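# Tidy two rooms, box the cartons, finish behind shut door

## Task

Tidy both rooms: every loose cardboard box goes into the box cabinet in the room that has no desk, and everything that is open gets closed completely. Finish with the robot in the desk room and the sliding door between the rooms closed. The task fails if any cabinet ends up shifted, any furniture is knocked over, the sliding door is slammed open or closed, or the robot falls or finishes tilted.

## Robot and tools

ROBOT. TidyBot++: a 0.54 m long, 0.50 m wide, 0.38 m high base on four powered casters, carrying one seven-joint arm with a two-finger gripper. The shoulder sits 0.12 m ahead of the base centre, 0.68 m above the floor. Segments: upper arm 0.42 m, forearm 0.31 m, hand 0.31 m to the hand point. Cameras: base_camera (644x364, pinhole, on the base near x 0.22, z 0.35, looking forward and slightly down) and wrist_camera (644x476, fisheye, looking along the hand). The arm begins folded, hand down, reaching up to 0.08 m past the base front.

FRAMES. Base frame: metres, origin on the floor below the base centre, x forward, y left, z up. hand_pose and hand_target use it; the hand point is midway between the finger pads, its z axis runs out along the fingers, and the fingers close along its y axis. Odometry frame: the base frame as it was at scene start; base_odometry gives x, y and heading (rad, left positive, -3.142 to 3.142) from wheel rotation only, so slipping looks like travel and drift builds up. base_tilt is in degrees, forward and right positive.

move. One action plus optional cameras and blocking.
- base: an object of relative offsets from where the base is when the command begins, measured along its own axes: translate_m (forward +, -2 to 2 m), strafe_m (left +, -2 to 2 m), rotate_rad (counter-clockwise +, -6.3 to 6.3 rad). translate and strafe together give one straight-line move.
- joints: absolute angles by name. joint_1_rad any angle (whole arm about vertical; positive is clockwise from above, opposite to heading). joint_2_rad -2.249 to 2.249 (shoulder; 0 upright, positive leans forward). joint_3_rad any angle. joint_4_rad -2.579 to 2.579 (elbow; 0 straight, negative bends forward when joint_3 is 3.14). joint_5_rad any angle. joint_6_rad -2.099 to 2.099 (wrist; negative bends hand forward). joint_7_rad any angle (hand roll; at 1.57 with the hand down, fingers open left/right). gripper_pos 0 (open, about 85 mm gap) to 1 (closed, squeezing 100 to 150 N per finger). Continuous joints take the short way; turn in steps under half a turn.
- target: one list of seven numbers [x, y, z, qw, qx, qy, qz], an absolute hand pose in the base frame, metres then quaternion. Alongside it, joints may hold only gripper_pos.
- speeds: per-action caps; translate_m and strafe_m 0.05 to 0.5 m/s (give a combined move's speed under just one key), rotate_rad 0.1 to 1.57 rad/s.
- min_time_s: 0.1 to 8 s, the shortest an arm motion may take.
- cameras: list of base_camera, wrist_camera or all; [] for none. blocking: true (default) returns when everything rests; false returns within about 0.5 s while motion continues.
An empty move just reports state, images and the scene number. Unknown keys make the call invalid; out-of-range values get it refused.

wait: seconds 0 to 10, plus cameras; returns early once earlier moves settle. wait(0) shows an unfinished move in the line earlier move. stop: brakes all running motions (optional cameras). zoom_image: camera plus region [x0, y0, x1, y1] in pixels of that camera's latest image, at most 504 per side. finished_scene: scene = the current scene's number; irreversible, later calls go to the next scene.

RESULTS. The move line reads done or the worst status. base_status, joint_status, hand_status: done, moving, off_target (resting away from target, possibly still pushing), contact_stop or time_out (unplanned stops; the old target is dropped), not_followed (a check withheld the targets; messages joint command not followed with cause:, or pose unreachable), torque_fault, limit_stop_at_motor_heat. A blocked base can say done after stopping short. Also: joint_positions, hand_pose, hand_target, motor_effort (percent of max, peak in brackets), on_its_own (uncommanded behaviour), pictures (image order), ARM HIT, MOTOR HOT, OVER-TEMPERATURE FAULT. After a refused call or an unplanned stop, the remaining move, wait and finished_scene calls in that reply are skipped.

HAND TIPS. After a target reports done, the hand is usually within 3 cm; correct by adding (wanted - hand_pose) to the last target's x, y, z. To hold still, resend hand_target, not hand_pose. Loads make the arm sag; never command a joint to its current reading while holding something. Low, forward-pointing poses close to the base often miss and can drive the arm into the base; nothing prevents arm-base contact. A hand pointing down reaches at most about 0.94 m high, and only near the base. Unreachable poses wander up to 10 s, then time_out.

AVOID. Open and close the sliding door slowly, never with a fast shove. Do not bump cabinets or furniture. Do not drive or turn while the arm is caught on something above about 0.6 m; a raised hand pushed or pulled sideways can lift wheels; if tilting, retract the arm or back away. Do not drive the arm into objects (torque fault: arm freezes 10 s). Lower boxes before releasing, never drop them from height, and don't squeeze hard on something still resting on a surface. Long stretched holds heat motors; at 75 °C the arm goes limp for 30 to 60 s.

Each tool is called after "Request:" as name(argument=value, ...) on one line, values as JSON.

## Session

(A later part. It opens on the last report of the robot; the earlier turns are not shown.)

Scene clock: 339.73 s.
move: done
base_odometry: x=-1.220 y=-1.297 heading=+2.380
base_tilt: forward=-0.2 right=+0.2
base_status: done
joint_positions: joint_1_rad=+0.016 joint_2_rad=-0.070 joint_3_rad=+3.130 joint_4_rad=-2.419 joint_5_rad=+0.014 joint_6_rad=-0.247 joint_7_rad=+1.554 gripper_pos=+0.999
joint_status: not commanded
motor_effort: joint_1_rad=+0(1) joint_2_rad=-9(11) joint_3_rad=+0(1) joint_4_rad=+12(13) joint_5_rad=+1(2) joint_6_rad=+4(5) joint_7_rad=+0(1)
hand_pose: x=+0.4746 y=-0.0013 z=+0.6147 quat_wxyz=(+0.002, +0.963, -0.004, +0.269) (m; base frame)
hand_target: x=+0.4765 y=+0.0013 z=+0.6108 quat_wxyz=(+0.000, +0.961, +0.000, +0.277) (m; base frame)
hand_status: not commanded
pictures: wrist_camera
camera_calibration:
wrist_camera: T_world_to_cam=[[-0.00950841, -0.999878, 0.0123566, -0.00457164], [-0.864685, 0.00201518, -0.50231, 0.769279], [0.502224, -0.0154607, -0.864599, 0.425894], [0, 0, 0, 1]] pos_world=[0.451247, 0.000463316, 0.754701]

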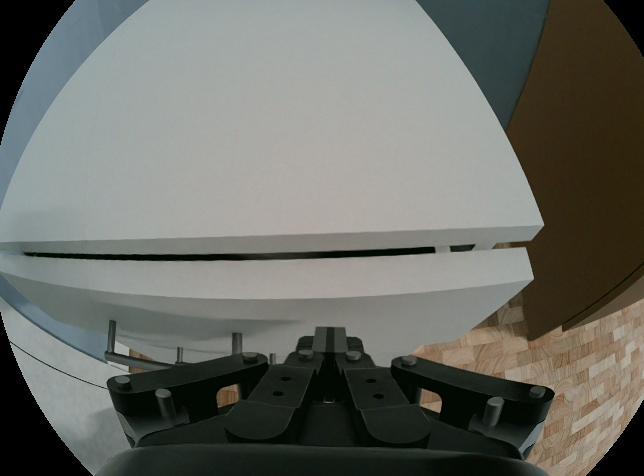

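Request:
move(base={"translate_m": 0.03}, speeds={"translate_m": 0.05}, cameras=["wrist_camera"])

Request:
move(base={"translate_m": 0.02}, speeds={"translate_m": 0.05}, cameras=["wrist_camera"])

Scene clock: 347.30 s.
move: done
base_odometry: x=-1.242 y=-1.276 heading=+2.380
base_tilt: forward=-0.2 right=+0.2
base_status: done
joint_positions: joint_1_rad=+0.016 joint_2_rad=-0.070 joint_3_rad=+3.130 joint_4_rad=-2.428 joint_5_rad=+0.014 joint_6_rad=-0.243 joint_7_rad=+1.554 gripper_pos=+0.999
joint_status: not commanded
motor_effort: joint_1_rad=+0(1) joint_2_rad=-9(11) joint_3_rad=+0(1) joint_4_rad=+12(16) joint_5_rad=+1(2) joint_6_rad=+4(10) joint_7_rad=+1(1)
hand_pose: x=+0.4715 y=-0.0013 z=+0.6119 quat_wxyz=(+0.002, +0.964, -0.004, +0.267) (m; base frame)
hand_target: x=+0.4765 y=+0.0013 z=+0.6108 quat_wxyz=(+0.000, +0.961, +0.000, +0.277) (m; base frame)
hand_status: not commanded
pictures: wrist_camera
camera_calibration:
wrist_camera: T_world_to_cam=[[-0.00939122, -0.99988, 0.0123194, -0.0045857], [-0.867268, 0.00201186, -0.497838, 0.763628], [0.497754, -0.0153596, -0.867182, 0.428728], [0, 0, 0, 1]] pos_world=[0.448826, 0.000463613, 0.752005]

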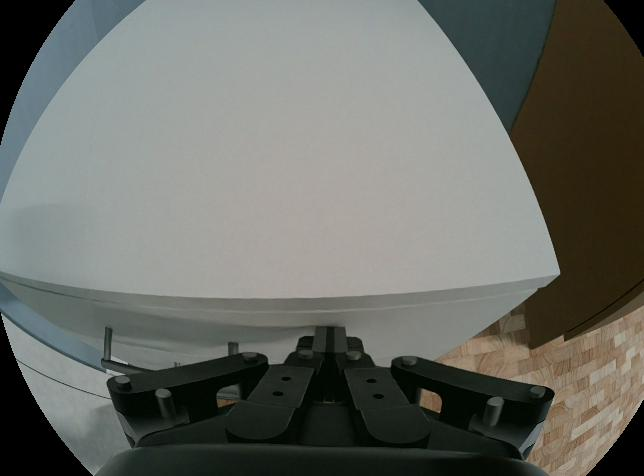

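Scene clock: 348.17 s.
move: done
base_odometry: x=-1.256 y=-1.262 heading=+2.380
base_tilt: forward=-0.2 right=+0.2
base_status: done
joint_positions: joint_1_rad=+0.016 joint_2_rad=-0.068 joint_3_rad=+3.130 joint_4_rad=-2.467 joint_5_rad=+0.014 joint_6_rad=-0.243 joint_7_rad=+1.554 gripper_pos=+0.999
joint_status: not commanded
motor_effort: joint_1_rad=-1(1) joint_2_rad=-9(11) joint_3_rad=+0(1) joint_4_rad=+16(20) joint_5_rad=+1(2) joint_6_rad=+9(14) joint_7_rad=+0(1)
hand_pose: x=+0.4521 y=-0.0012 z=+0.5969 quat_wxyz=(+0.002, +0.969, -0.004, +0.248) (m; base frame)
hand_target: x=+0.4765 y=+0.0013 z=+0.6108 quat_wxyz=(+0.000, +0.961, +0.000, +0.277) (m; base frame)
hand_status: not commanded
pictures: wrist_camera
camera_calibration:
wrist_camera: T_world_to_cam=[[-0.00893265, -0.999881, 0.0125491, -0.00490885], [-0.886441, 0.00211033, -0.462836, 0.727161], [0.462755, -0.0152584, -0.886355, 0.452669], [0, 0, 0, 1]] pos_world=[0.435067, 0.00046419, 0.737844]

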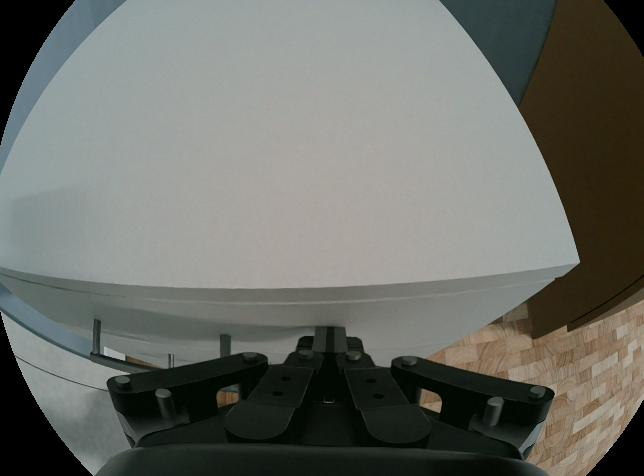

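Request:
move(base={"translate_m": -0.1, "strafe_m": -0.43}, speeds={"strafe_m": 0.3}, cameras=[])

Request:
move(base={"rotate_rad": 3.142}, speeds={"rotate_rad": 1.0}, joints={"joint_1_rad": 0, "joint_2_rad": -0.345, "joint_3_rad": 3.1416, "joint_4_rad": -2.52, "joint_5_rad": 0, "joint_6_rad": 0.45, "joint_7_rad": 1.571})

Scene clock: 381.77 s.
move: done
base_odometry: x=-0.887 y=-1.020 heading=+2.380
base_tilt: forward=-0.2 right=+0.2
base_status: done
joint_positions: joint_1_rad=+0.014 joint_2_rad=-0.068 joint_3_rad=+3.130 joint_4_rad=-2.463 joint_5_rad=+0.014 joint_6_rad=-0.228 joint_7_rad=+1.554 gripper_pos=+0.999
joint_status: not commanded
motor_effort: joint_1_rad=+0(2) joint_2_rad=-9(9) joint_3_rad=+1(2) joint_4_rad=+11(16) joint_5_rad=+1(2) joint_6_rad=+4(10) joint_7_rad=+0(1)
hand_pose: x=+0.4579 y=-0.0007 z=+0.6004 quat_wxyz=(+0.002, +0.967, -0.003, +0.256) (m; base frame)
hand_target: x=+0.4765 y=+0.0013 z=+0.6108 quat_wxyz=(+0.000, +0.961, +0.000, +0.277) (m; base frame)
hand_status: not commanded
pictures: none
No camera images: "cameras" was empty.

Scene clock: 385.83 s.
move: done
base_odometry: x=-0.887 y=-1.020 heading=-0.761
base_tilt: forward=-0.2 right=+0.2
base_status: done
joint_positions: joint_1_rad=+0.014 joint_2_rad=-0.327 joint_3_rad=+3.130 joint_4_rad=-2.493 joint_5_rad=+0.014 joint_6_rad=+0.396 joint_7_rad=+1.554 gripper_pos=+0.999
joint_status: all done
motor_effort: joint_1_rad=+0(2) joint_2_rad=-5(11) joint_3_rad=+0(2) joint_4_rad=+16(16) joint_5_rad=+1(3) joint_6_rad=+9(9) joint_7_rad=+0(1)
hand_pose: x=+0.5491 y=+0.0020 z=+0.8422 quat_wxyz=(-0.001, +0.774, +0.000, +0.633) (m; base frame)
hand_target: x=+0.5430 y=+0.0014 z=+0.8514 quat_wxyz=(+0.000, +0.759, +0.000, +0.651) (m; base frame)
hand_status: not commanded
pictures: base_camera, wrist_camera
camera_calibration:
wrist_camera: T_world_to_cam=[[-0.00713267, -0.99996, 0.00547545, 0.00120164], [-0.216684, -0.00379995, -0.976234, 0.991352], [0.976216, -0.0081496, -0.216648, -0.220779], [0, 0, 0, 1]] pos_world=[0.430347, 0.00316941, 0.919954]

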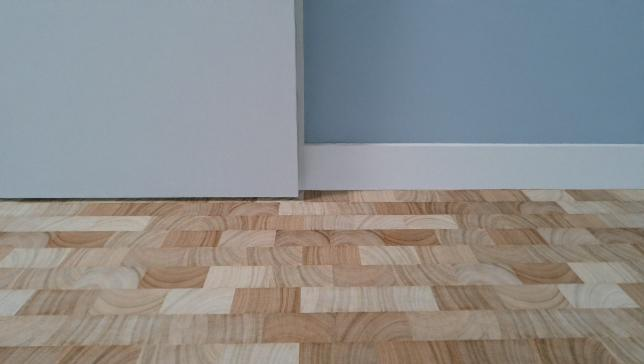

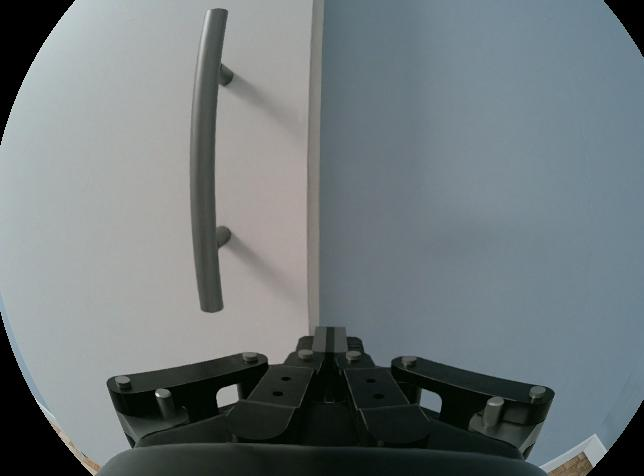

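Request:
move(base={"translate_m": 0.08, "strafe_m": 0.12}, speeds={"strafe_m": 0.2}, joints={"joint_1_rad": 0, "joint_2_rad": -0.345, "joint_3_rad": 3.1416, "joint_4_rad": -2.52, "joint_5_rad": 0, "joint_6_rad": 0.55, "joint_7_rad": 1.571, "gripper_pos": 0}, cameras=["wrist_camera"])

Scene clock: 402.20 s.
move: done
base_odometry: x=-0.746 y=-0.988 heading=-0.761
base_tilt: forward=-0.3 right=+0.2
base_status: done
joint_positions: joint_1_rad=+0.014 joint_2_rad=-0.331 joint_3_rad=+3.131 joint_4_rad=-2.501 joint_5_rad=+0.014 joint_6_rad=+0.511 joint_7_rad=+1.554 gripper_pos=+0.000
joint_status: all done
motor_effort: joint_1_rad=+0(1) joint_2_rad=-5(6) joint_3_rad=+1(2) joint_4_rad=+15(17) joint_5_rad=+2(2) joint_6_rad=+8(11) joint_7_rad=+0(1)
hand_pose: x=+0.5517 y=+0.0025 z=+0.8750 quat_wxyz=(-0.001, +0.738, +0.000, +0.675) (m; base frame)
hand_target: x=+0.5462 y=+0.0014 z=+0.8823 quat_wxyz=(+0.000, +0.726, +0.000, +0.688) (m; base frame)
hand_status: not commanded
pictures: wrist_camera
camera_calibration:
wrist_camera: T_world_to_cam=[[-0.00603135, -0.999973, 0.00419385, 0.00200078], [-0.10693, -0.00352495, -0.99426, 0.979004], [0.994248, -0.00644518, -0.106905, -0.322157], [0, 0, 0, 1]] pos_world=[0.425, 0.00337531, 0.938937]

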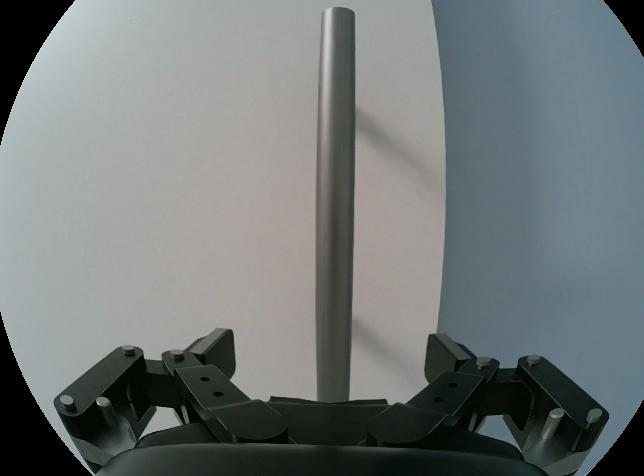

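Request:
move(base={"translate_m": 0.1}, speeds={"translate_m": 0.15}, cameras=["wrist_camera"])

Scene clock: 408.97 s.
move: done
base_odometry: x=-0.674 y=-1.057 heading=-0.760
base_tilt: forward=-0.2 right=+0.2
base_status: done
joint_positions: joint_1_rad=+0.014 joint_2_rad=-0.337 joint_3_rad=+3.131 joint_4_rad=-2.502 joint_5_rad=+0.014 joint_6_rad=+0.511 joint_7_rad=+1.554 gripper_pos=+0.000
joint_status: not commanded
motor_effort: joint_1_rad=+0(1) joint_2_rad=-5(7) joint_3_rad=+0(1) joint_4_rad=+16(16) joint_5_rad=+1(2) joint_6_rad=+8(9) joint_7_rad=+0(1)
hand_pose: x=+0.5506 y=+0.0025 z=+0.8772 quat_wxyz=(-0.001, +0.736, +0.000, +0.677) (m; base frame)
hand_target: x=+0.5462 y=+0.0014 z=+0.8823 quat_wxyz=(+0.000, +0.726, +0.000, +0.688) (m; base frame)
hand_status: not commanded
pictures: wrist_camera
camera_calibration:
wrist_camera: T_world_to_cam=[[-0.0061441, -0.999972, 0.00427152, 0.00195918], [-0.101636, -0.00362502, -0.994815, 0.978731], [0.994803, -0.00654638, -0.101611, -0.325723], [0, 0, 0, 1]] pos_world=[0.423517, 0.00337473, 0.940551]

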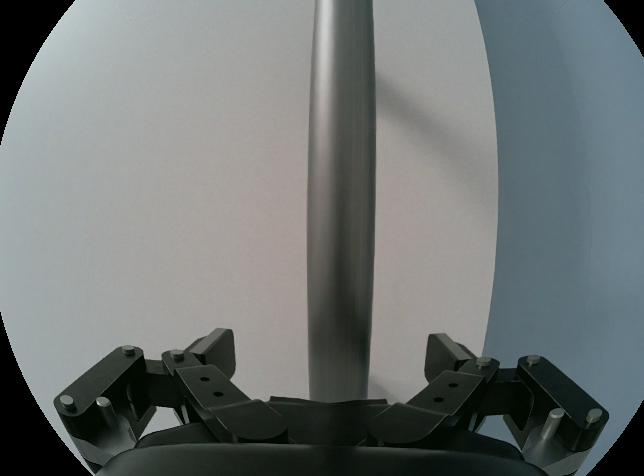

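Request:
move(joints={"gripper_pos": 0.7}, cameras=[])

Request:
move(base={"strafe_m": 0.2}, speeds={"strafe_m": 0.1})

Scene clock: 416.23 s.
move: done
base_odometry: x=-0.674 y=-1.057 heading=-0.760
base_tilt: forward=-0.2 right=+0.2
base_status: not commanded
joint_positions: joint_1_rad=+0.013 joint_2_rad=-0.337 joint_3_rad=+3.137 joint_4_rad=-2.502 joint_5_rad=+0.013 joint_6_rad=+0.511 joint_7_rad=+1.554 gripper_pos=+0.700
joint_status: all done
motor_effort: joint_1_rad=-1(4) joint_2_rad=-5(5) joint_3_rad=-1(4) joint_4_rad=+15(16) joint_5_rad=+2(4) joint_6_rad=+8(9) joint_7_rad=+0(1)
hand_pose: x=+0.5506 y=-0.0001 z=+0.8772 quat_wxyz=(-0.001, +0.736, -0.002, +0.677) (m; base frame)
hand_target: x=+0.5462 y=+0.0014 z=+0.8823 quat_wxyz=(+0.000, +0.726, +0.000, +0.688) (m; base frame)
hand_status: not commanded
pictures: none
No camera images: "cameras" was empty.

Scene clock: 418.90 s.
move: done
base_odometry: x=-0.536 y=-0.912 heading=-0.761
base_tilt: forward=-0.3 right=+0.2
base_status: done
joint_positions: joint_1_rad=+0.023 joint_2_rad=-0.337 joint_3_rad=+3.166 joint_4_rad=-2.502 joint_5_rad=-0.005 joint_6_rad=+0.513 joint_7_rad=+1.554 gripper_pos=+0.700
joint_status: not commanded
motor_effort: joint_1_rad=-2(12) joint_2_rad=-5(6) joint_3_rad=-2(13) joint_4_rad=+16(17) joint_5_rad=+3(9) joint_6_rad=+9(10) joint_7_rad=+0(1)
hand_pose: x=+0.5504 y=-0.0208 z=+0.8776 quat_wxyz=(+0.006, +0.735, -0.028, +0.678) (m; base frame)
hand_target: x=+0.5462 y=+0.0014 z=+0.8823 quat_wxyz=(+0.000, +0.726, +0.000, +0.688) (m; base frame)
hand_status: not commanded
pictures: base_camera, wrist_camera
camera_calibration:
wrist_camera: T_world_to_cam=[[-0.0586248, -0.998023, -0.0226624, 0.0311839], [-0.0992561, 0.0284163, -0.994656, 0.97823], [0.993333, -0.0560621, -0.100726, -0.326673], [0, 0, 0, 1]] pos_world=[0.423419, -0.0149894, 0.940805]

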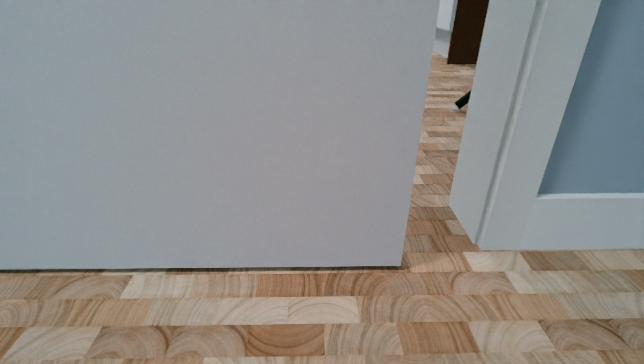

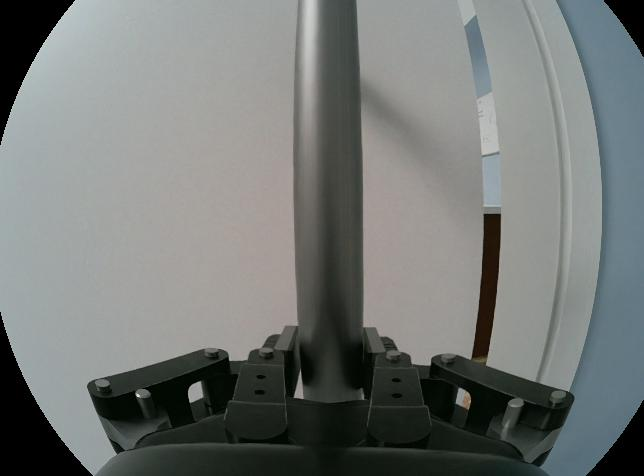

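Request:
move(base={"strafe_m": 0.3}, speeds={"strafe_m": 0.12})

Scene clock: 428.03 s.
move: done
base_odometry: x=-0.329 y=-0.695 heading=-0.761
base_tilt: forward=-0.2 right=+0.2
base_status: done
joint_positions: joint_1_rad=+0.022 joint_2_rad=-0.337 joint_3_rad=+3.164 joint_4_rad=-2.503 joint_5_rad=-0.018 joint_6_rad=+0.515 joint_7_rad=+1.554 gripper_pos=+0.700
joint_status: not commanded
motor_effort: joint_1_rad=-1(13) joint_2_rad=-4(6) joint_3_rad=-1(15) joint_4_rad=+16(17) joint_5_rad=+2(10) joint_6_rad=+7(9) joint_7_rad=+0(1)
hand_pose: x=+0.5502 y=-0.0217 z=+0.8779 quat_wxyz=(+0.004, +0.734, -0.034, +0.678) (m; base frame)
hand_target: x=+0.5462 y=+0.0014 z=+0.8823 quat_wxyz=(+0.000, +0.726, +0.000, +0.688) (m; base frame)
hand_status: not commanded
pictures: base_camera, wrist_camera
camera_calibration:
wrist_camera: T_world_to_cam=[[-0.0636866, -0.997412, -0.0333701, 0.0425157], [-0.0970927, 0.039472, -0.994492, 0.977457], [0.993236, -0.0600959, -0.0993552, -0.32774], [0, 0, 0, 1]] pos_world=[0.423134, -0.0158723, 0.94093]

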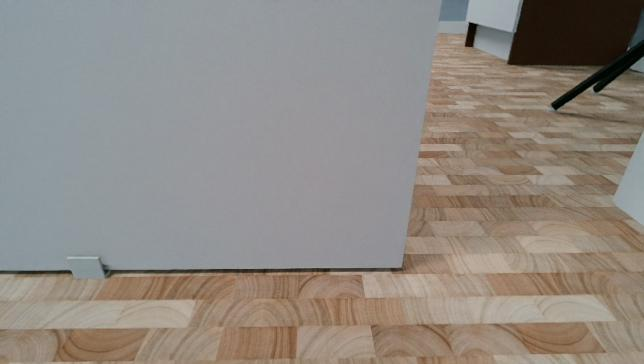

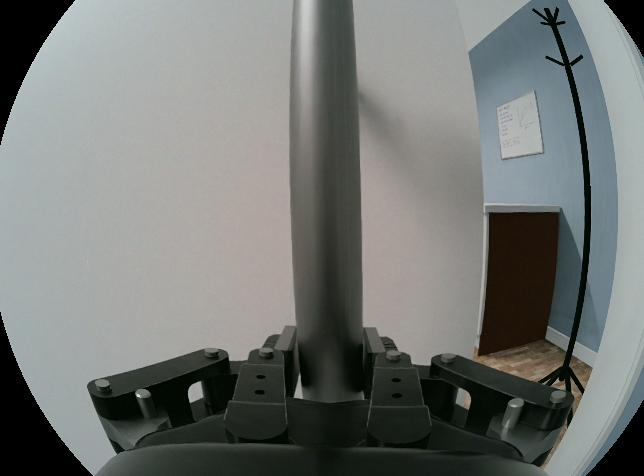

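Request:
move(base={"strafe_m": 0.3}, speeds={"strafe_m": 0.12})

Scene clock: 443.97 s.
move: done
base_odometry: x=-0.122 y=-0.478 heading=-0.761
base_tilt: forward=-0.2 right=+0.2
base_status: done
joint_positions: joint_1_rad=+0.022 joint_2_rad=-0.337 joint_3_rad=+3.164 joint_4_rad=-2.503 joint_5_rad=-0.024 joint_6_rad=+0.516 joint_7_rad=+1.554 gripper_pos=+0.700
joint_status: not commanded
motor_effort: joint_1_rad=-1(13) joint_2_rad=-5(6) joint_3_rad=-1(15) joint_4_rad=+15(17) joint_5_rad=+2(10) joint_6_rad=+8(9) joint_7_rad=+0(1)
hand_pose: x=+0.5500 y=-0.0225 z=+0.8782 quat_wxyz=(+0.004, +0.734, -0.036, +0.679) (m; base frame)
hand_target: x=+0.5462 y=+0.0014 z=+0.8823 quat_wxyz=(+0.000, +0.726, +0.000, +0.688) (m; base frame)
hand_status: not commanded
pictures: base_camera, wrist_camera
camera_calibration:
wrist_camera: T_world_to_cam=[[-0.0667107, -0.997056, -0.0378147, 0.0472808], [-0.0955642, 0.0441097, -0.994445, 0.976964], [0.993185, -0.0627264, -0.0982255, -0.328667], [0, 0, 0, 1]] pos_world=[0.422944, -0.0165681, 0.941042]

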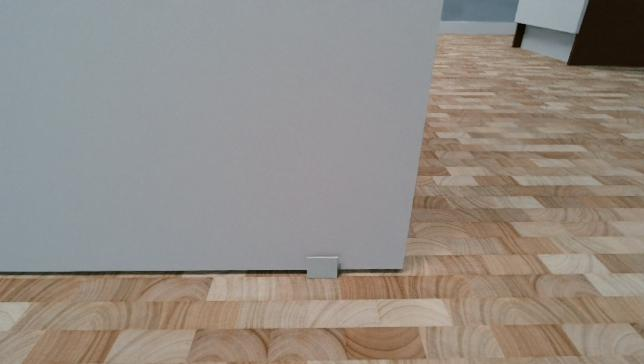

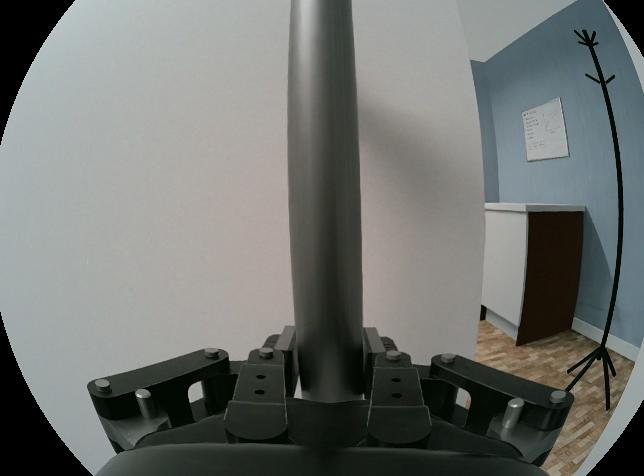

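Request:
move(base={"strafe_m": -0.03}, speeds={"strafe_m": 0.1}, cameras=[])

Request:
move(joints={"gripper_pos": 0}, cameras=[])

Request:
move(base={"translate_m": -0.25}, speeds={"translate_m": 0.25})

Scene clock: 456.33 s.
move: done
base_odometry: x=-0.143 y=-0.499 heading=-0.761
base_tilt: forward=-0.2 right=+0.2
base_status: done
joint_positions: joint_1_rad=-0.007 joint_2_rad=-0.337 joint_3_rad=+3.133 joint_4_rad=-2.503 joint_5_rad=-0.012 joint_6_rad=+0.517 joint_7_rad=+1.554 gripper_pos=+0.700
joint_status: not commanded
motor_effort: joint_1_rad=+1(6) joint_2_rad=-5(6) joint_3_rad=+2(7) joint_4_rad=+15(16) joint_5_rad=+0(3) joint_6_rad=+8(9) joint_7_rad=+0(1)
hand_pose: x=+0.5502 y=+0.0068 z=+0.8782 quat_wxyz=(-0.011, +0.734, -0.005, +0.679) (m; base frame)
hand_target: x=+0.5462 y=+0.0014 z=+0.8823 quat_wxyz=(+0.000, +0.726, +0.000, +0.688) (m; base frame)
hand_status: not commanded
pictures: none
No camera images: "cameras" was empty.

Scene clock: 457.27 s.
move: done
base_odometry: x=-0.142 y=-0.499 heading=-0.761
base_tilt: forward=-0.3 right=+0.2
base_status: not commanded
joint_positions: joint_1_rad=-0.007 joint_2_rad=-0.337 joint_3_rad=+3.134 joint_4_rad=-2.503 joint_5_rad=-0.012 joint_6_rad=+0.517 joint_7_rad=+1.554 gripper_pos=+0.000
joint_status: all done
motor_effort: joint_1_rad=+0(0) joint_2_rad=-5(5) joint_3_rad=+0(1) joint_4_rad=+16(16) joint_5_rad=+2(2) joint_6_rad=+8(9) joint_7_rad=+1(1)
hand_pose: x=+0.5502 y=+0.0062 z=+0.8782 quat_wxyz=(-0.011, +0.734, -0.006, +0.679) (m; base frame)
hand_target: x=+0.5462 y=+0.0014 z=+0.8823 quat_wxyz=(+0.000, +0.726, +0.000, +0.688) (m; base frame)
hand_status: not commanded
pictures: none
No camera images: "cameras" was empty.

Scene clock: 459.03 s.
move: done
base_odometry: x=-0.324 y=-0.327 heading=-0.761
base_tilt: forward=-0.2 right=+0.2
base_status: done
joint_positions: joint_1_rad=-0.007 joint_2_rad=-0.341 joint_3_rad=+3.134 joint_4_rad=-2.503 joint_5_rad=-0.012 joint_6_rad=+0.517 joint_7_rad=+1.554 gripper_pos=+0.000
joint_status: not commanded
motor_effort: joint_1_rad=+0(1) joint_2_rad=-5(8) joint_3_rad=+0(1) joint_4_rad=+16(16) joint_5_rad=+1(3) joint_6_rad=+8(10) joint_7_rad=+0(1)
hand_pose: x=+0.5495 y=+0.0062 z=+0.8796 quat_wxyz=(-0.011, +0.733, -0.006, +0.680) (m; base frame)
hand_target: x=+0.5462 y=+0.0014 z=+0.8823 quat_wxyz=(+0.000, +0.726, +0.000, +0.688) (m; base frame)
hand_status: not commanded
pictures: base_camera, wrist_camera
camera_calibration:
wrist_camera: T_world_to_cam=[[-0.00234786, -0.999827, -0.0184482, 0.0236219], [-0.0942375, 0.0185874, -0.995376, 0.977332], [0.995547, -0.000598492, -0.0942648, -0.331351], [0, 0, 0, 1]] pos_world=[0.422032, 0.00525339, 0.942014]

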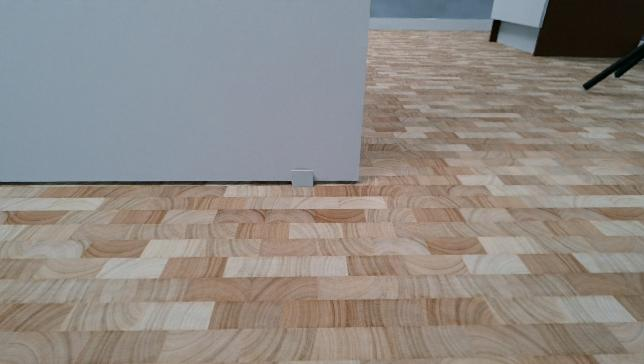

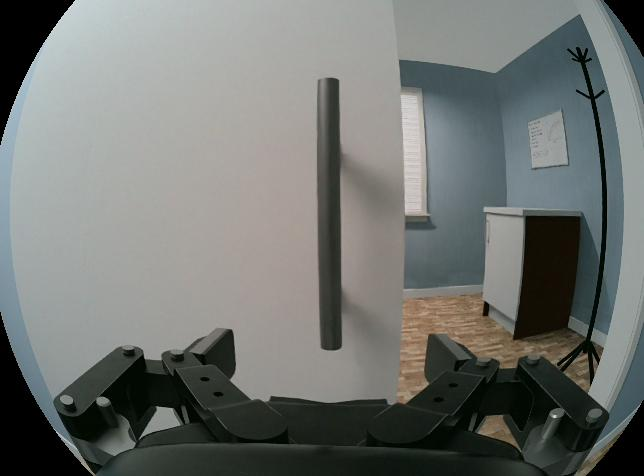

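Request:
move(base={"strafe_m": -0.5}, speeds={"strafe_m": 0.4})

Scene clock: 474.47 s.
move: done
base_odometry: x=-0.669 y=-0.689 heading=-0.761
base_tilt: forward=-0.3 right=+0.2
base_status: done
joint_positions: joint_1_rad=-0.007 joint_2_rad=-0.341 joint_3_rad=+3.134 joint_4_rad=-2.503 joint_5_rad=-0.012 joint_6_rad=+0.517 joint_7_rad=+1.554 gripper_pos=+0.000
joint_status: not commanded
motor_effort: joint_1_rad=+0(1) joint_2_rad=-4(5) joint_3_rad=+0(2) joint_4_rad=+16(16) joint_5_rad=+2(3) joint_6_rad=+9(9) joint_7_rad=+0(1)
hand_pose: x=+0.5496 y=+0.0060 z=+0.8796 quat_wxyz=(-0.011, +0.733, -0.006, +0.680) (m; base frame)
hand_target: x=+0.5462 y=+0.0014 z=+0.8823 quat_wxyz=(+0.000, +0.726, +0.000, +0.688) (m; base frame)
hand_status: not commanded
pictures: base_camera, wrist_camera
camera_calibration:
wrist_camera: T_world_to_cam=[[-0.00276225, -0.999823, -0.0186161, 0.0237542], [-0.0942282, 0.0187935, -0.995373, 0.977329], [0.995547, -0.000995312, -0.0942634, -0.331351], [0, 0, 0, 1]] pos_world=[0.422033, 0.00505276, 0.942015]

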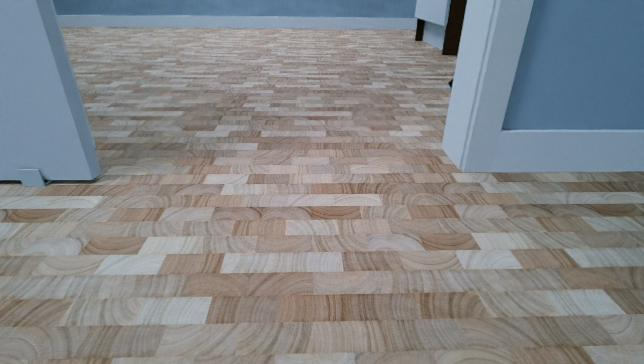

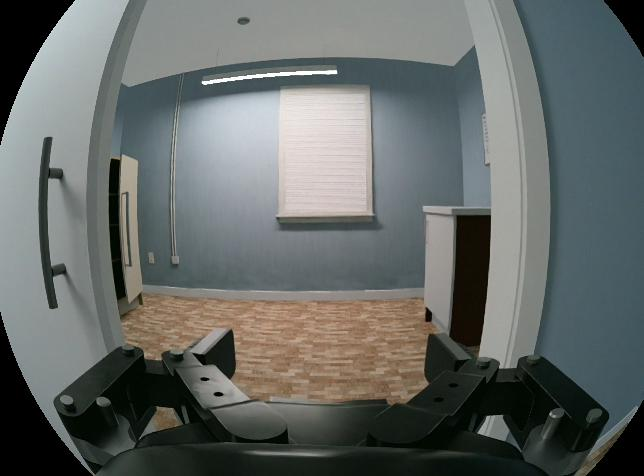

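Request:
move(base={"strafe_m": 0.055}, cameras=[])

Request:
move(base={"translate_m": 1.5}, speeds={"translate_m": 0.3})

Scene clock: 489.70 s.
move: done
base_odometry: x=-0.631 y=-0.649 heading=-0.760
base_tilt: forward=-0.2 right=+0.2
base_status: done
joint_positions: joint_1_rad=-0.007 joint_2_rad=-0.341 joint_3_rad=+3.135 joint_4_rad=-2.503 joint_5_rad=-0.012 joint_6_rad=+0.517 joint_7_rad=+1.554 gripper_pos=+0.000
joint_status: not commanded
motor_effort: joint_1_rad=+0(1) joint_2_rad=-5(5) joint_3_rad=+0(3) joint_4_rad=+15(16) joint_5_rad=+2(2) joint_6_rad=+8(9) joint_7_rad=+1(1)
hand_pose: x=+0.5496 y=+0.0058 z=+0.8796 quat_wxyz=(-0.011, +0.733, -0.006, +0.680) (m; base frame)
hand_target: x=+0.5462 y=+0.0014 z=+0.8823 quat_wxyz=(+0.000, +0.726, +0.000, +0.688) (m; base frame)
hand_status: not commanded
pictures: none
No camera images: "cameras" was empty.

Scene clock: 495.53 s.
move: done
base_odometry: x=+0.456 y=-1.683 heading=-0.760
base_tilt: forward=-0.2 right=+0.2
base_status: done
joint_positions: joint_1_rad=-0.007 joint_2_rad=-0.341 joint_3_rad=+3.135 joint_4_rad=-2.503 joint_5_rad=-0.012 joint_6_rad=+0.517 joint_7_rad=+1.554 gripper_pos=+0.000
joint_status: not commanded
motor_effort: joint_1_rad=+0(1) joint_2_rad=-4(8) joint_3_rad=+0(2) joint_4_rad=+16(17) joint_5_rad=+1(3) joint_6_rad=+8(9) joint_7_rad=+1(1)
hand_pose: x=+0.5494 y=+0.0058 z=+0.8798 quat_wxyz=(-0.011, +0.733, -0.006, +0.680) (m; base frame)
hand_target: x=+0.5462 y=+0.0014 z=+0.8823 quat_wxyz=(+0.000, +0.726, +0.000, +0.688) (m; base frame)
hand_status: not commanded
pictures: base_camera, wrist_camera
camera_calibration:
wrist_camera: T_world_to_cam=[[-0.00316579, -0.999819, -0.0187858, 0.0238854], [-0.0936233, 0.0189997, -0.995426, 0.977219], [0.995603, -0.00139252, -0.0936665, -0.331829], [0, 0, 0, 1]] pos_world=[0.421936, 0.00485213, 0.942117]

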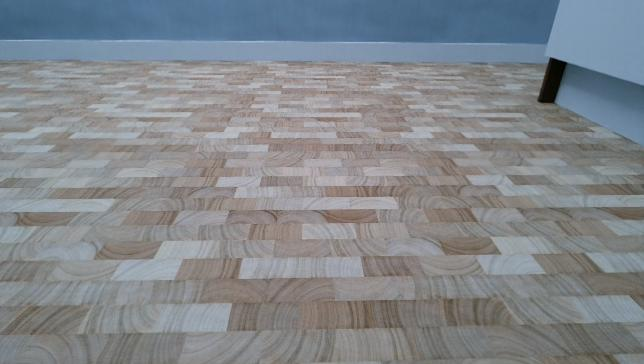

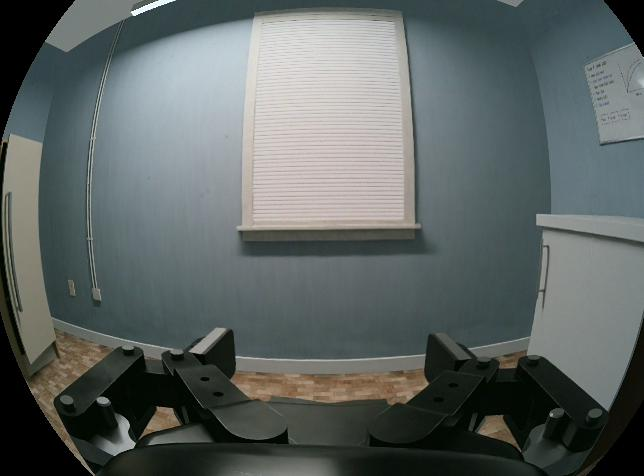

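Request:
move(base={"rotate_rad": 1.57}, speeds={"rotate_rad": 0.8}, joints={"joint_1_rad": 0, "joint_2_rad": -0.1, "joint_3_rad": 3.1416, "joint_4_rad": -0.6, "joint_5_rad": 0, "joint_6_rad": -1.3, "joint_7_rad": 1.571})

Scene clock: 511.53 s.
move: done
base_odometry: x=+0.456 y=-1.683 heading=+0.809
base_tilt: forward=-0.2 right=+0.2
base_status: done
joint_positions: joint_1_rad=-0.007 joint_2_rad=-0.118 joint_3_rad=+3.135 joint_4_rad=-0.638 joint_5_rad=-0.012 joint_6_rad=-1.240 joint_7_rad=+1.554 gripper_pos=+0.000
joint_status: all done
motor_effort: joint_1_rad=+0(2) joint_2_rad=-6(12) joint_3_rad=+1(3) joint_4_rad=+11(19) joint_5_rad=+2(3) joint_6_rad=+8(10) joint_7_rad=+0(2)
hand_pose: x=+0.5309 y=+0.0113 z=+1.3140 quat_wxyz=(-0.015, +0.771, +0.001, +0.637) (m; base frame)
hand_target: x=+0.5309 y=+0.0014 z=+1.3056 quat_wxyz=(+0.000, +0.783, +0.000, +0.622) (m; base frame)
hand_status: not commanded
pictures: base_camera, wrist_camera
camera_calibration:
wrist_camera: T_world_to_cam=[[0.013599, -0.999796, -0.0149554, 0.023486], [-0.206836, 0.0118206, -0.978304, 1.44533], [0.978281, 0.0163973, -0.206633, -0.115215], [0, 0, 0, 1]] pos_world=[0.41134, 0.00828571, 1.39052]

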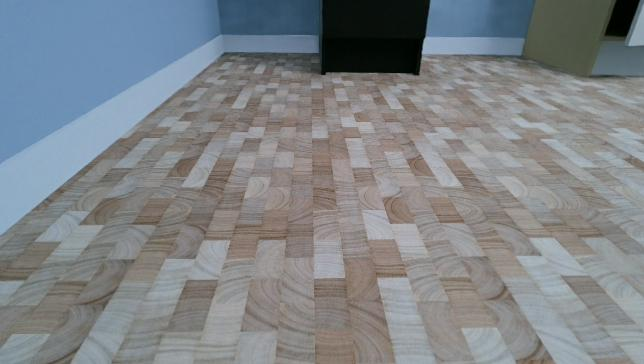

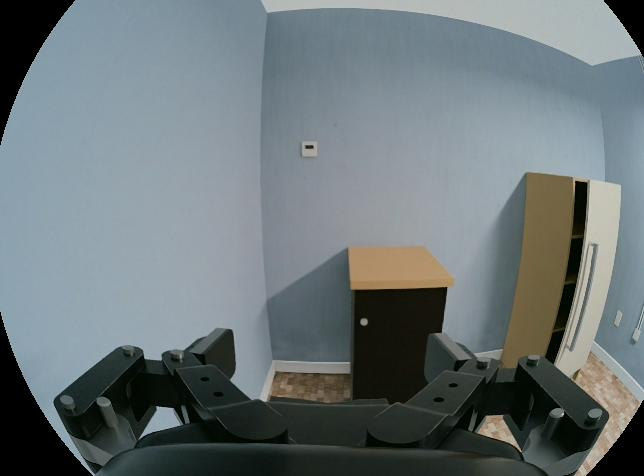

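Request:
zoom_image(camera="wrist_camera", region=[340, 150, 644, 430])

Request:
zoom_image(camera="base_camera", region=[300, 0, 644, 100])

Scaled by 1.658.

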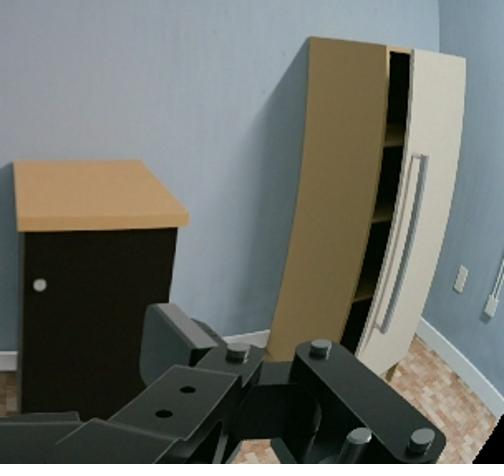

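Scaled by 1.465.

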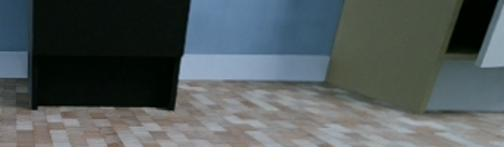

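Request:
move(base={"rotate_rad": -3.14}, speeds={"rotate_rad": 1.0})

Scene clock: 535.73 s.
move: done
base_odometry: x=+0.456 y=-1.683 heading=-2.330
base_tilt: forward=-0.3 right=+0.2
base_status: done
joint_positions: joint_1_rad=-0.007 joint_2_rad=-0.113 joint_3_rad=+3.135 joint_4_rad=-0.638 joint_5_rad=-0.012 joint_6_rad=-1.241 joint_7_rad=+1.554 gripper_pos=+0.000
joint_status: not commanded
motor_effort: joint_1_rad=+0(1) joint_2_rad=-7(8) joint_3_rad=+0(2) joint_4_rad=+10(11) joint_5_rad=+2(3) joint_6_rad=+8(9) joint_7_rad=+0(1)
hand_pose: x=+0.5342 y=+0.0110 z=+1.3114 quat_wxyz=(-0.015, +0.773, +0.001, +0.634) (m; base frame)
hand_target: x=+0.5309 y=+0.0014 z=+1.3056 quat_wxyz=(+0.000, +0.783, +0.000, +0.622) (m; base frame)
hand_status: not commanded
pictures: base_camera, wrist_camera
camera_calibration:
wrist_camera: T_world_to_cam=[[0.0128702, -0.999803, -0.0151248, 0.0237413], [-0.213407, 0.0120311, -0.976889, 1.44502], [0.976879, 0.0158005, -0.21321, -0.109683], [0, 0, 0, 1]] pos_world=[0.41522, 0.00808452, 1.3886]

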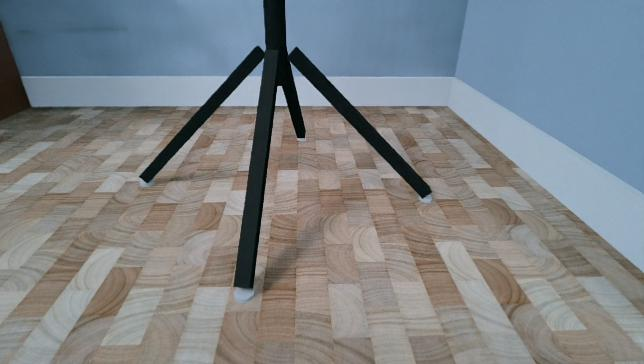

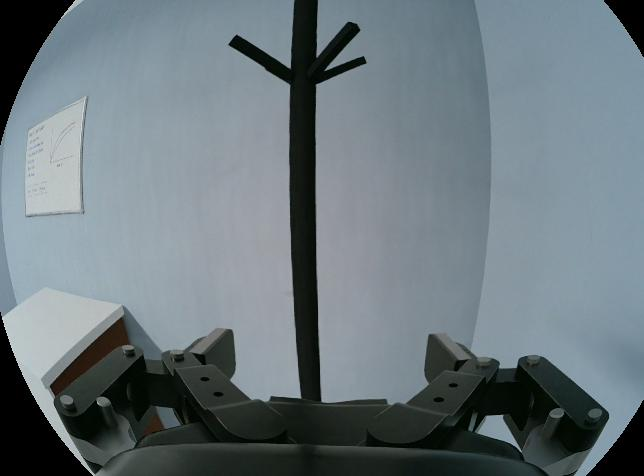

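Request:
move(base={"rotate_rad": 0.7}, speeds={"rotate_rad": 1.0}, joints={"joint_6_rad": -1.6})

Scene clock: 545.80 s.
move: done
base_odometry: x=+0.456 y=-1.683 heading=-1.631
base_tilt: forward=-0.3 right=+0.2
base_status: done
joint_positions: joint_1_rad=-0.007 joint_2_rad=-0.112 joint_3_rad=+3.135 joint_4_rad=-0.633 joint_5_rad=-0.012 joint_6_rad=-1.553 joint_7_rad=+1.554 gripper_pos=+0.000
joint_status: all done
motor_effort: joint_1_rad=+0(1) joint_2_rad=-6(8) joint_3_rad=+0(2) joint_4_rad=+10(12) joint_5_rad=+1(3) joint_6_rad=+8(10) joint_7_rad=+0(1)
hand_pose: x=+0.5007 y=+0.0107 z=+1.2224 quat_wxyz=(-0.013, +0.861, +0.002, +0.509) (m; base frame)
hand_target: x=+0.4964 y=+0.0014 z=+1.2192 quat_wxyz=(+0.000, +0.867, +0.000, +0.498) (m; base frame)
hand_status: not commanded
pictures: base_camera, wrist_camera
camera_calibration:
wrist_camera: T_world_to_cam=[[0.0105012, -0.999882, -0.0111837, 0.0189448], [-0.499239, 0.00444806, -0.866453, 1.35924], [0.866401, 0.0146821, -0.499133, 0.308957], [0, 0, 0, 1]] pos_world=[0.410706, 0.00836046, 1.33214]

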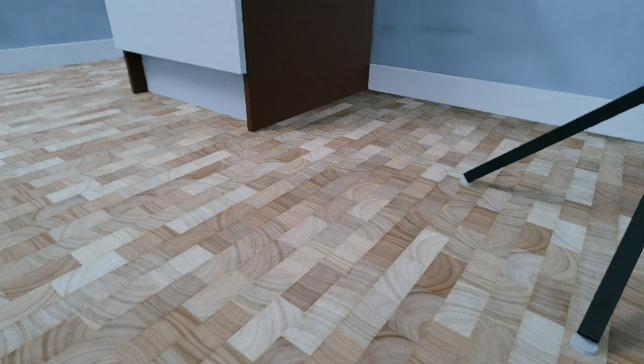

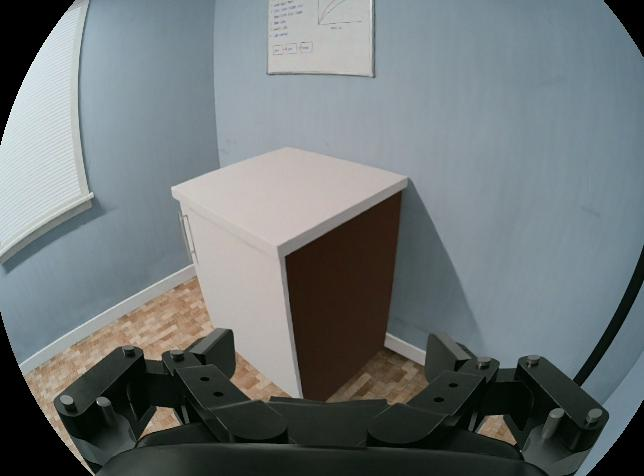

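Request:
zoom_image(camera="wrist_camera", region=[160, 150, 420, 410])

Request:
zoom_image(camera="base_camera", region=[90, 0, 390, 150])

Scaled by 1.938.

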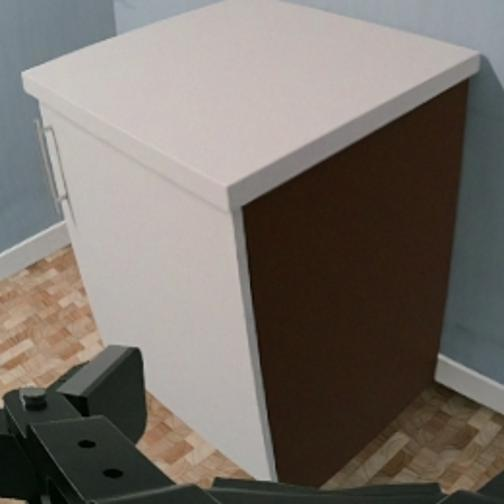

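Scaled by 1.680.

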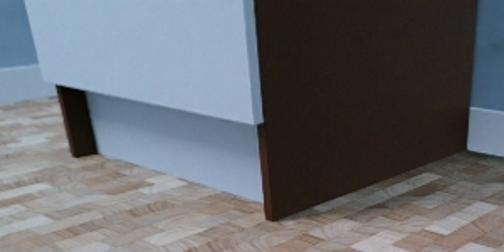

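Request:
move(base={"translate_m": -0.146, "strafe_m": 0.921, "rotate_rad": 1.85}, speeds={"strafe_m": 0.4, "rotate_rad": 0.8}, joints={"joint_6_rad": -1.4})

Scene clock: 632.40 s.
move: done
base_odometry: x=+1.385 y=-1.593 heading=+0.220
base_tilt: forward=-0.2 right=+0.2
base_status: done
joint_positions: joint_1_rad=-0.007 joint_2_rad=-0.101 joint_3_rad=+3.137 joint_4_rad=-0.630 joint_5_rad=-0.012 joint_6_rad=-1.406 joint_7_rad=+1.554 gripper_pos=+0.000
joint_status: all done
motor_effort: joint_1_rad=+0(2) joint_2_rad=-7(10) joint_3_rad=+0(3) joint_4_rad=+10(12) joint_5_rad=+1(2) joint_6_rad=+7(9) joint_7_rad=+0(1)
hand_pose: x=+0.5262 y=+0.0101 z=+1.2607 quat_wxyz=(-0.013, +0.824, +0.001, +0.567) (m; base frame)
hand_target: x=+0.5223 y=+0.0014 z=+1.2757 quat_wxyz=(+0.000, +0.813, +0.000, +0.582) (m; base frame)
hand_status: not commanded
pictures: base_camera, wrist_camera
camera_calibration:
wrist_camera: T_world_to_cam=[[0.00946498, -0.999867, -0.0132765, 0.02169], [-0.374703, 0.00876328, -0.927104, 1.41594], [0.927097, 0.0137497, -0.37457, 0.11705], [0, 0, 0, 1]] pos_world=[0.421833, 0.0076695, 1.35685]

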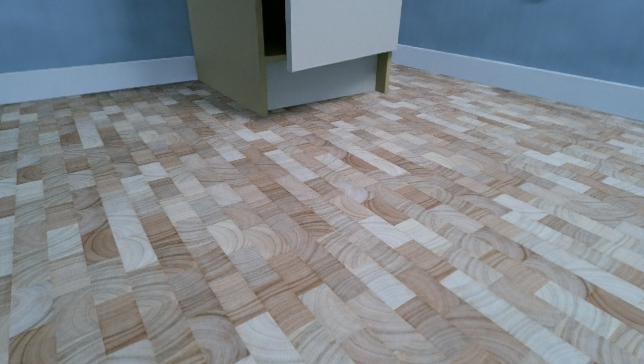

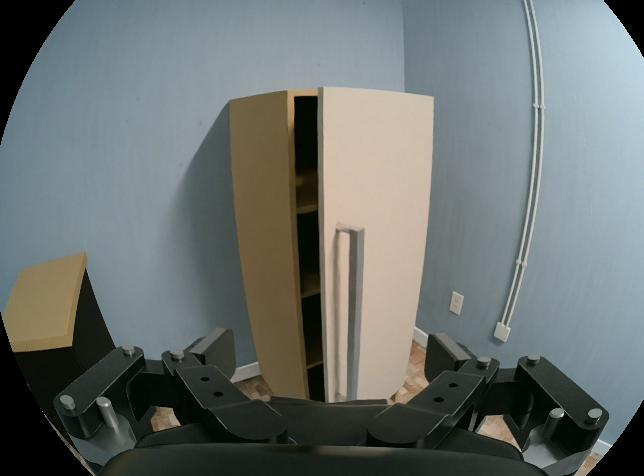

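Request:
zoom_image(camera="wrist_camera", region=[220, 80, 450, 400])

Request:
zoom_image(camera="base_camera", region=[180, 0, 420, 120])

Scaled by 1.575.

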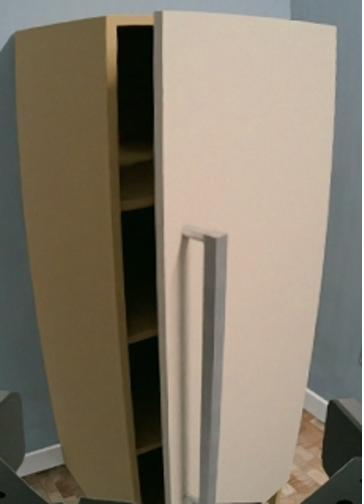

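Scaled by 2.100.

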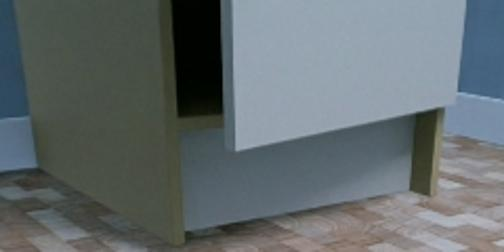

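Request:
move(base={"translate_m": 0.455, "strafe_m": 0.487, "rotate_rad": -0.48}, speeds={"strafe_m": 0.4, "rotate_rad": 0.6}, joints={"joint_6_rad": -1.55})

Scene clock: 658.17 s.
move: done
base_odometry: x=+1.723 y=-1.018 heading=-0.261
base_tilt: forward=-0.2 right=+0.2
base_status: done
joint_positions: joint_1_rad=-0.007 joint_2_rad=-0.101 joint_3_rad=+3.137 joint_4_rad=-0.628 joint_5_rad=-0.012 joint_6_rad=-1.534 joint_7_rad=+1.554 gripper_pos=+0.000
joint_status: all done
motor_effort: joint_1_rad=+0(1) joint_2_rad=-7(8) joint_3_rad=+0(2) joint_4_rad=+10(11) joint_5_rad=+1(3) joint_6_rad=+7(9) joint_7_rad=+0(1)
hand_pose: x=+0.5090 y=+0.0099 z=+1.2255 quat_wxyz=(-0.012, +0.858, +0.001, +0.514) (m; base frame)
hand_target: x=+0.5039 y=+0.0014 z=+1.2328 quat_wxyz=(+0.000, +0.855, +0.000, +0.519) (m; base frame)
hand_status: not commanded
pictures: base_camera, wrist_camera
camera_calibration:
wrist_camera: T_world_to_cam=[[0.00861308, -0.999895, -0.0116563, 0.0196128], [-0.48807, 0.00597028, -0.872784, 1.36796], [0.872762, 0.0132065, -0.487968, 0.286484], [0, 0, 0, 1]] pos_world=[0.41746, 0.00766024, 1.33396]

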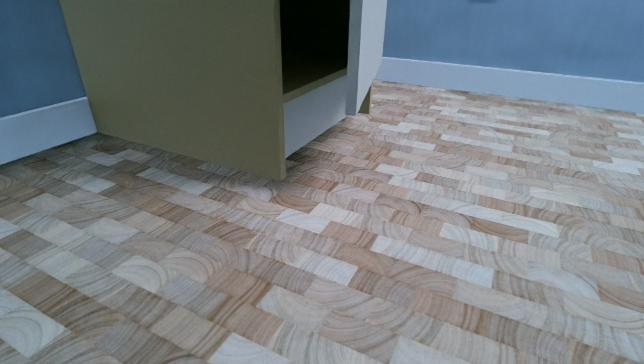

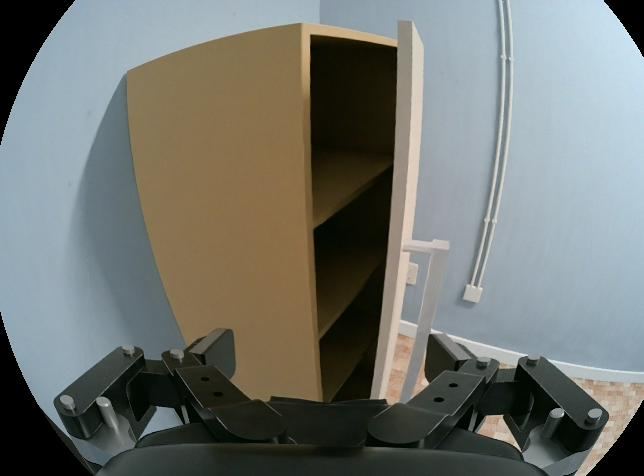

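Request:
move(base={"translate_m": 0.656, "strafe_m": -0.699}, speeds={"strafe_m": 0.4}, joints={"joint_1_rad": 0, "joint_2_rad": -0.40, "joint_3_rad": 3.1416, "joint_4_rad": -1.62, "joint_5_rad": 0, "joint_6_rad": -0.5, "joint_7_rad": 1.571, "gripper_pos": 1}, cameras=[])

Request:
move(base={"rotate_rad": 1.07}, speeds={"rotate_rad": 0.7})

Scene clock: 723.43 s.
move: done
base_odometry: x=+2.176 y=-1.863 heading=-0.261
base_tilt: forward=-0.2 right=+0.2
base_status: done
joint_positions: joint_1_rad=-0.007 joint_2_rad=-0.379 joint_3_rad=+3.137 joint_4_rad=-1.595 joint_5_rad=-0.012 joint_6_rad=-0.554 joint_7_rad=+1.554 gripper_pos=+0.999
joint_status: all done
motor_effort: joint_1_rad=+0(1) joint_2_rad=-5(8) joint_3_rad=+0(2) joint_4_rad=+17(18) joint_5_rad=+2(3) joint_6_rad=+7(10) joint_7_rad=+0(2)
hand_pose: x=+0.5630 y=+0.0091 z=+1.1206 quat_wxyz=(-0.014, +0.774, -0.004, +0.633) (m; base frame)
hand_target: x=+0.5582 y=+0.0013 z=+1.1311 quat_wxyz=(+0.000, +0.758, +0.000, +0.652) (m; base frame)
hand_status: not commanded
pictures: none
No camera images: "cameras" was empty.

Scene clock: 725.70 s.
move: done
base_odometry: x=+2.176 y=-1.863 heading=+0.809
base_tilt: forward=-0.2 right=+0.2
base_status: done
joint_positions: joint_1_rad=-0.007 joint_2_rad=-0.380 joint_3_rad=+3.137 joint_4_rad=-1.595 joint_5_rad=-0.012 joint_6_rad=-0.553 joint_7_rad=+1.554 gripper_pos=+0.999
joint_status: not commanded
motor_effort: joint_1_rad=+0(1) joint_2_rad=-5(6) joint_3_rad=+1(2) joint_4_rad=+17(17) joint_5_rad=+1(3) joint_6_rad=+8(9) joint_7_rad=+0(1)
hand_pose: x=+0.5629 y=+0.0090 z=+1.1208 quat_wxyz=(-0.014, +0.773, -0.004, +0.634) (m; base frame)
hand_target: x=+0.5582 y=+0.0013 z=+1.1311 quat_wxyz=(+0.000, +0.758, +0.000, +0.652) (m; base frame)
hand_status: not commanded
pictures: base_camera, wrist_camera
camera_calibration:
wrist_camera: T_world_to_cam=[[0.00411631, -0.999804, -0.019391, 0.0282855], [-0.215297, 0.0180503, -0.976382, 1.26548], [0.97654, 0.00819393, -0.215181, -0.175817], [0, 0, 0, 1]] pos_world=[0.44403, 0.00687825, 1.19831]

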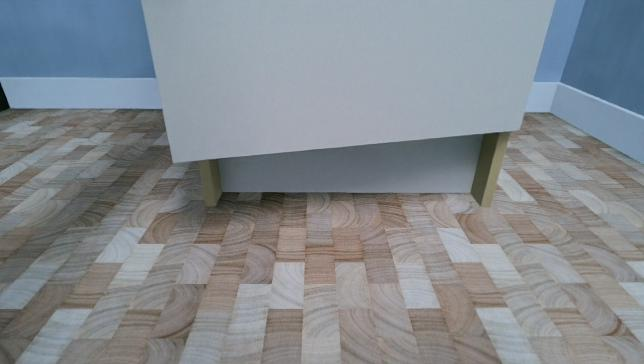

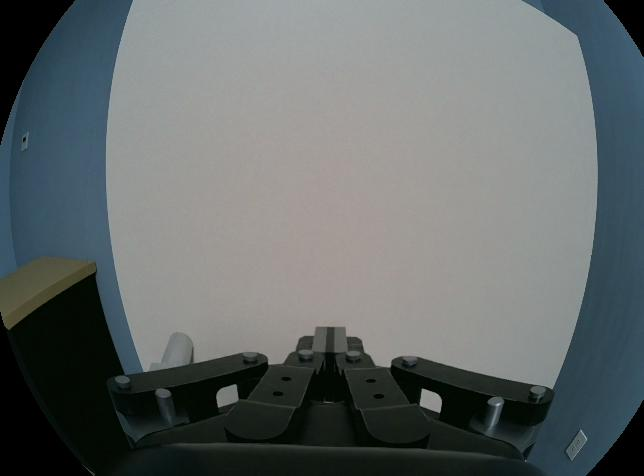

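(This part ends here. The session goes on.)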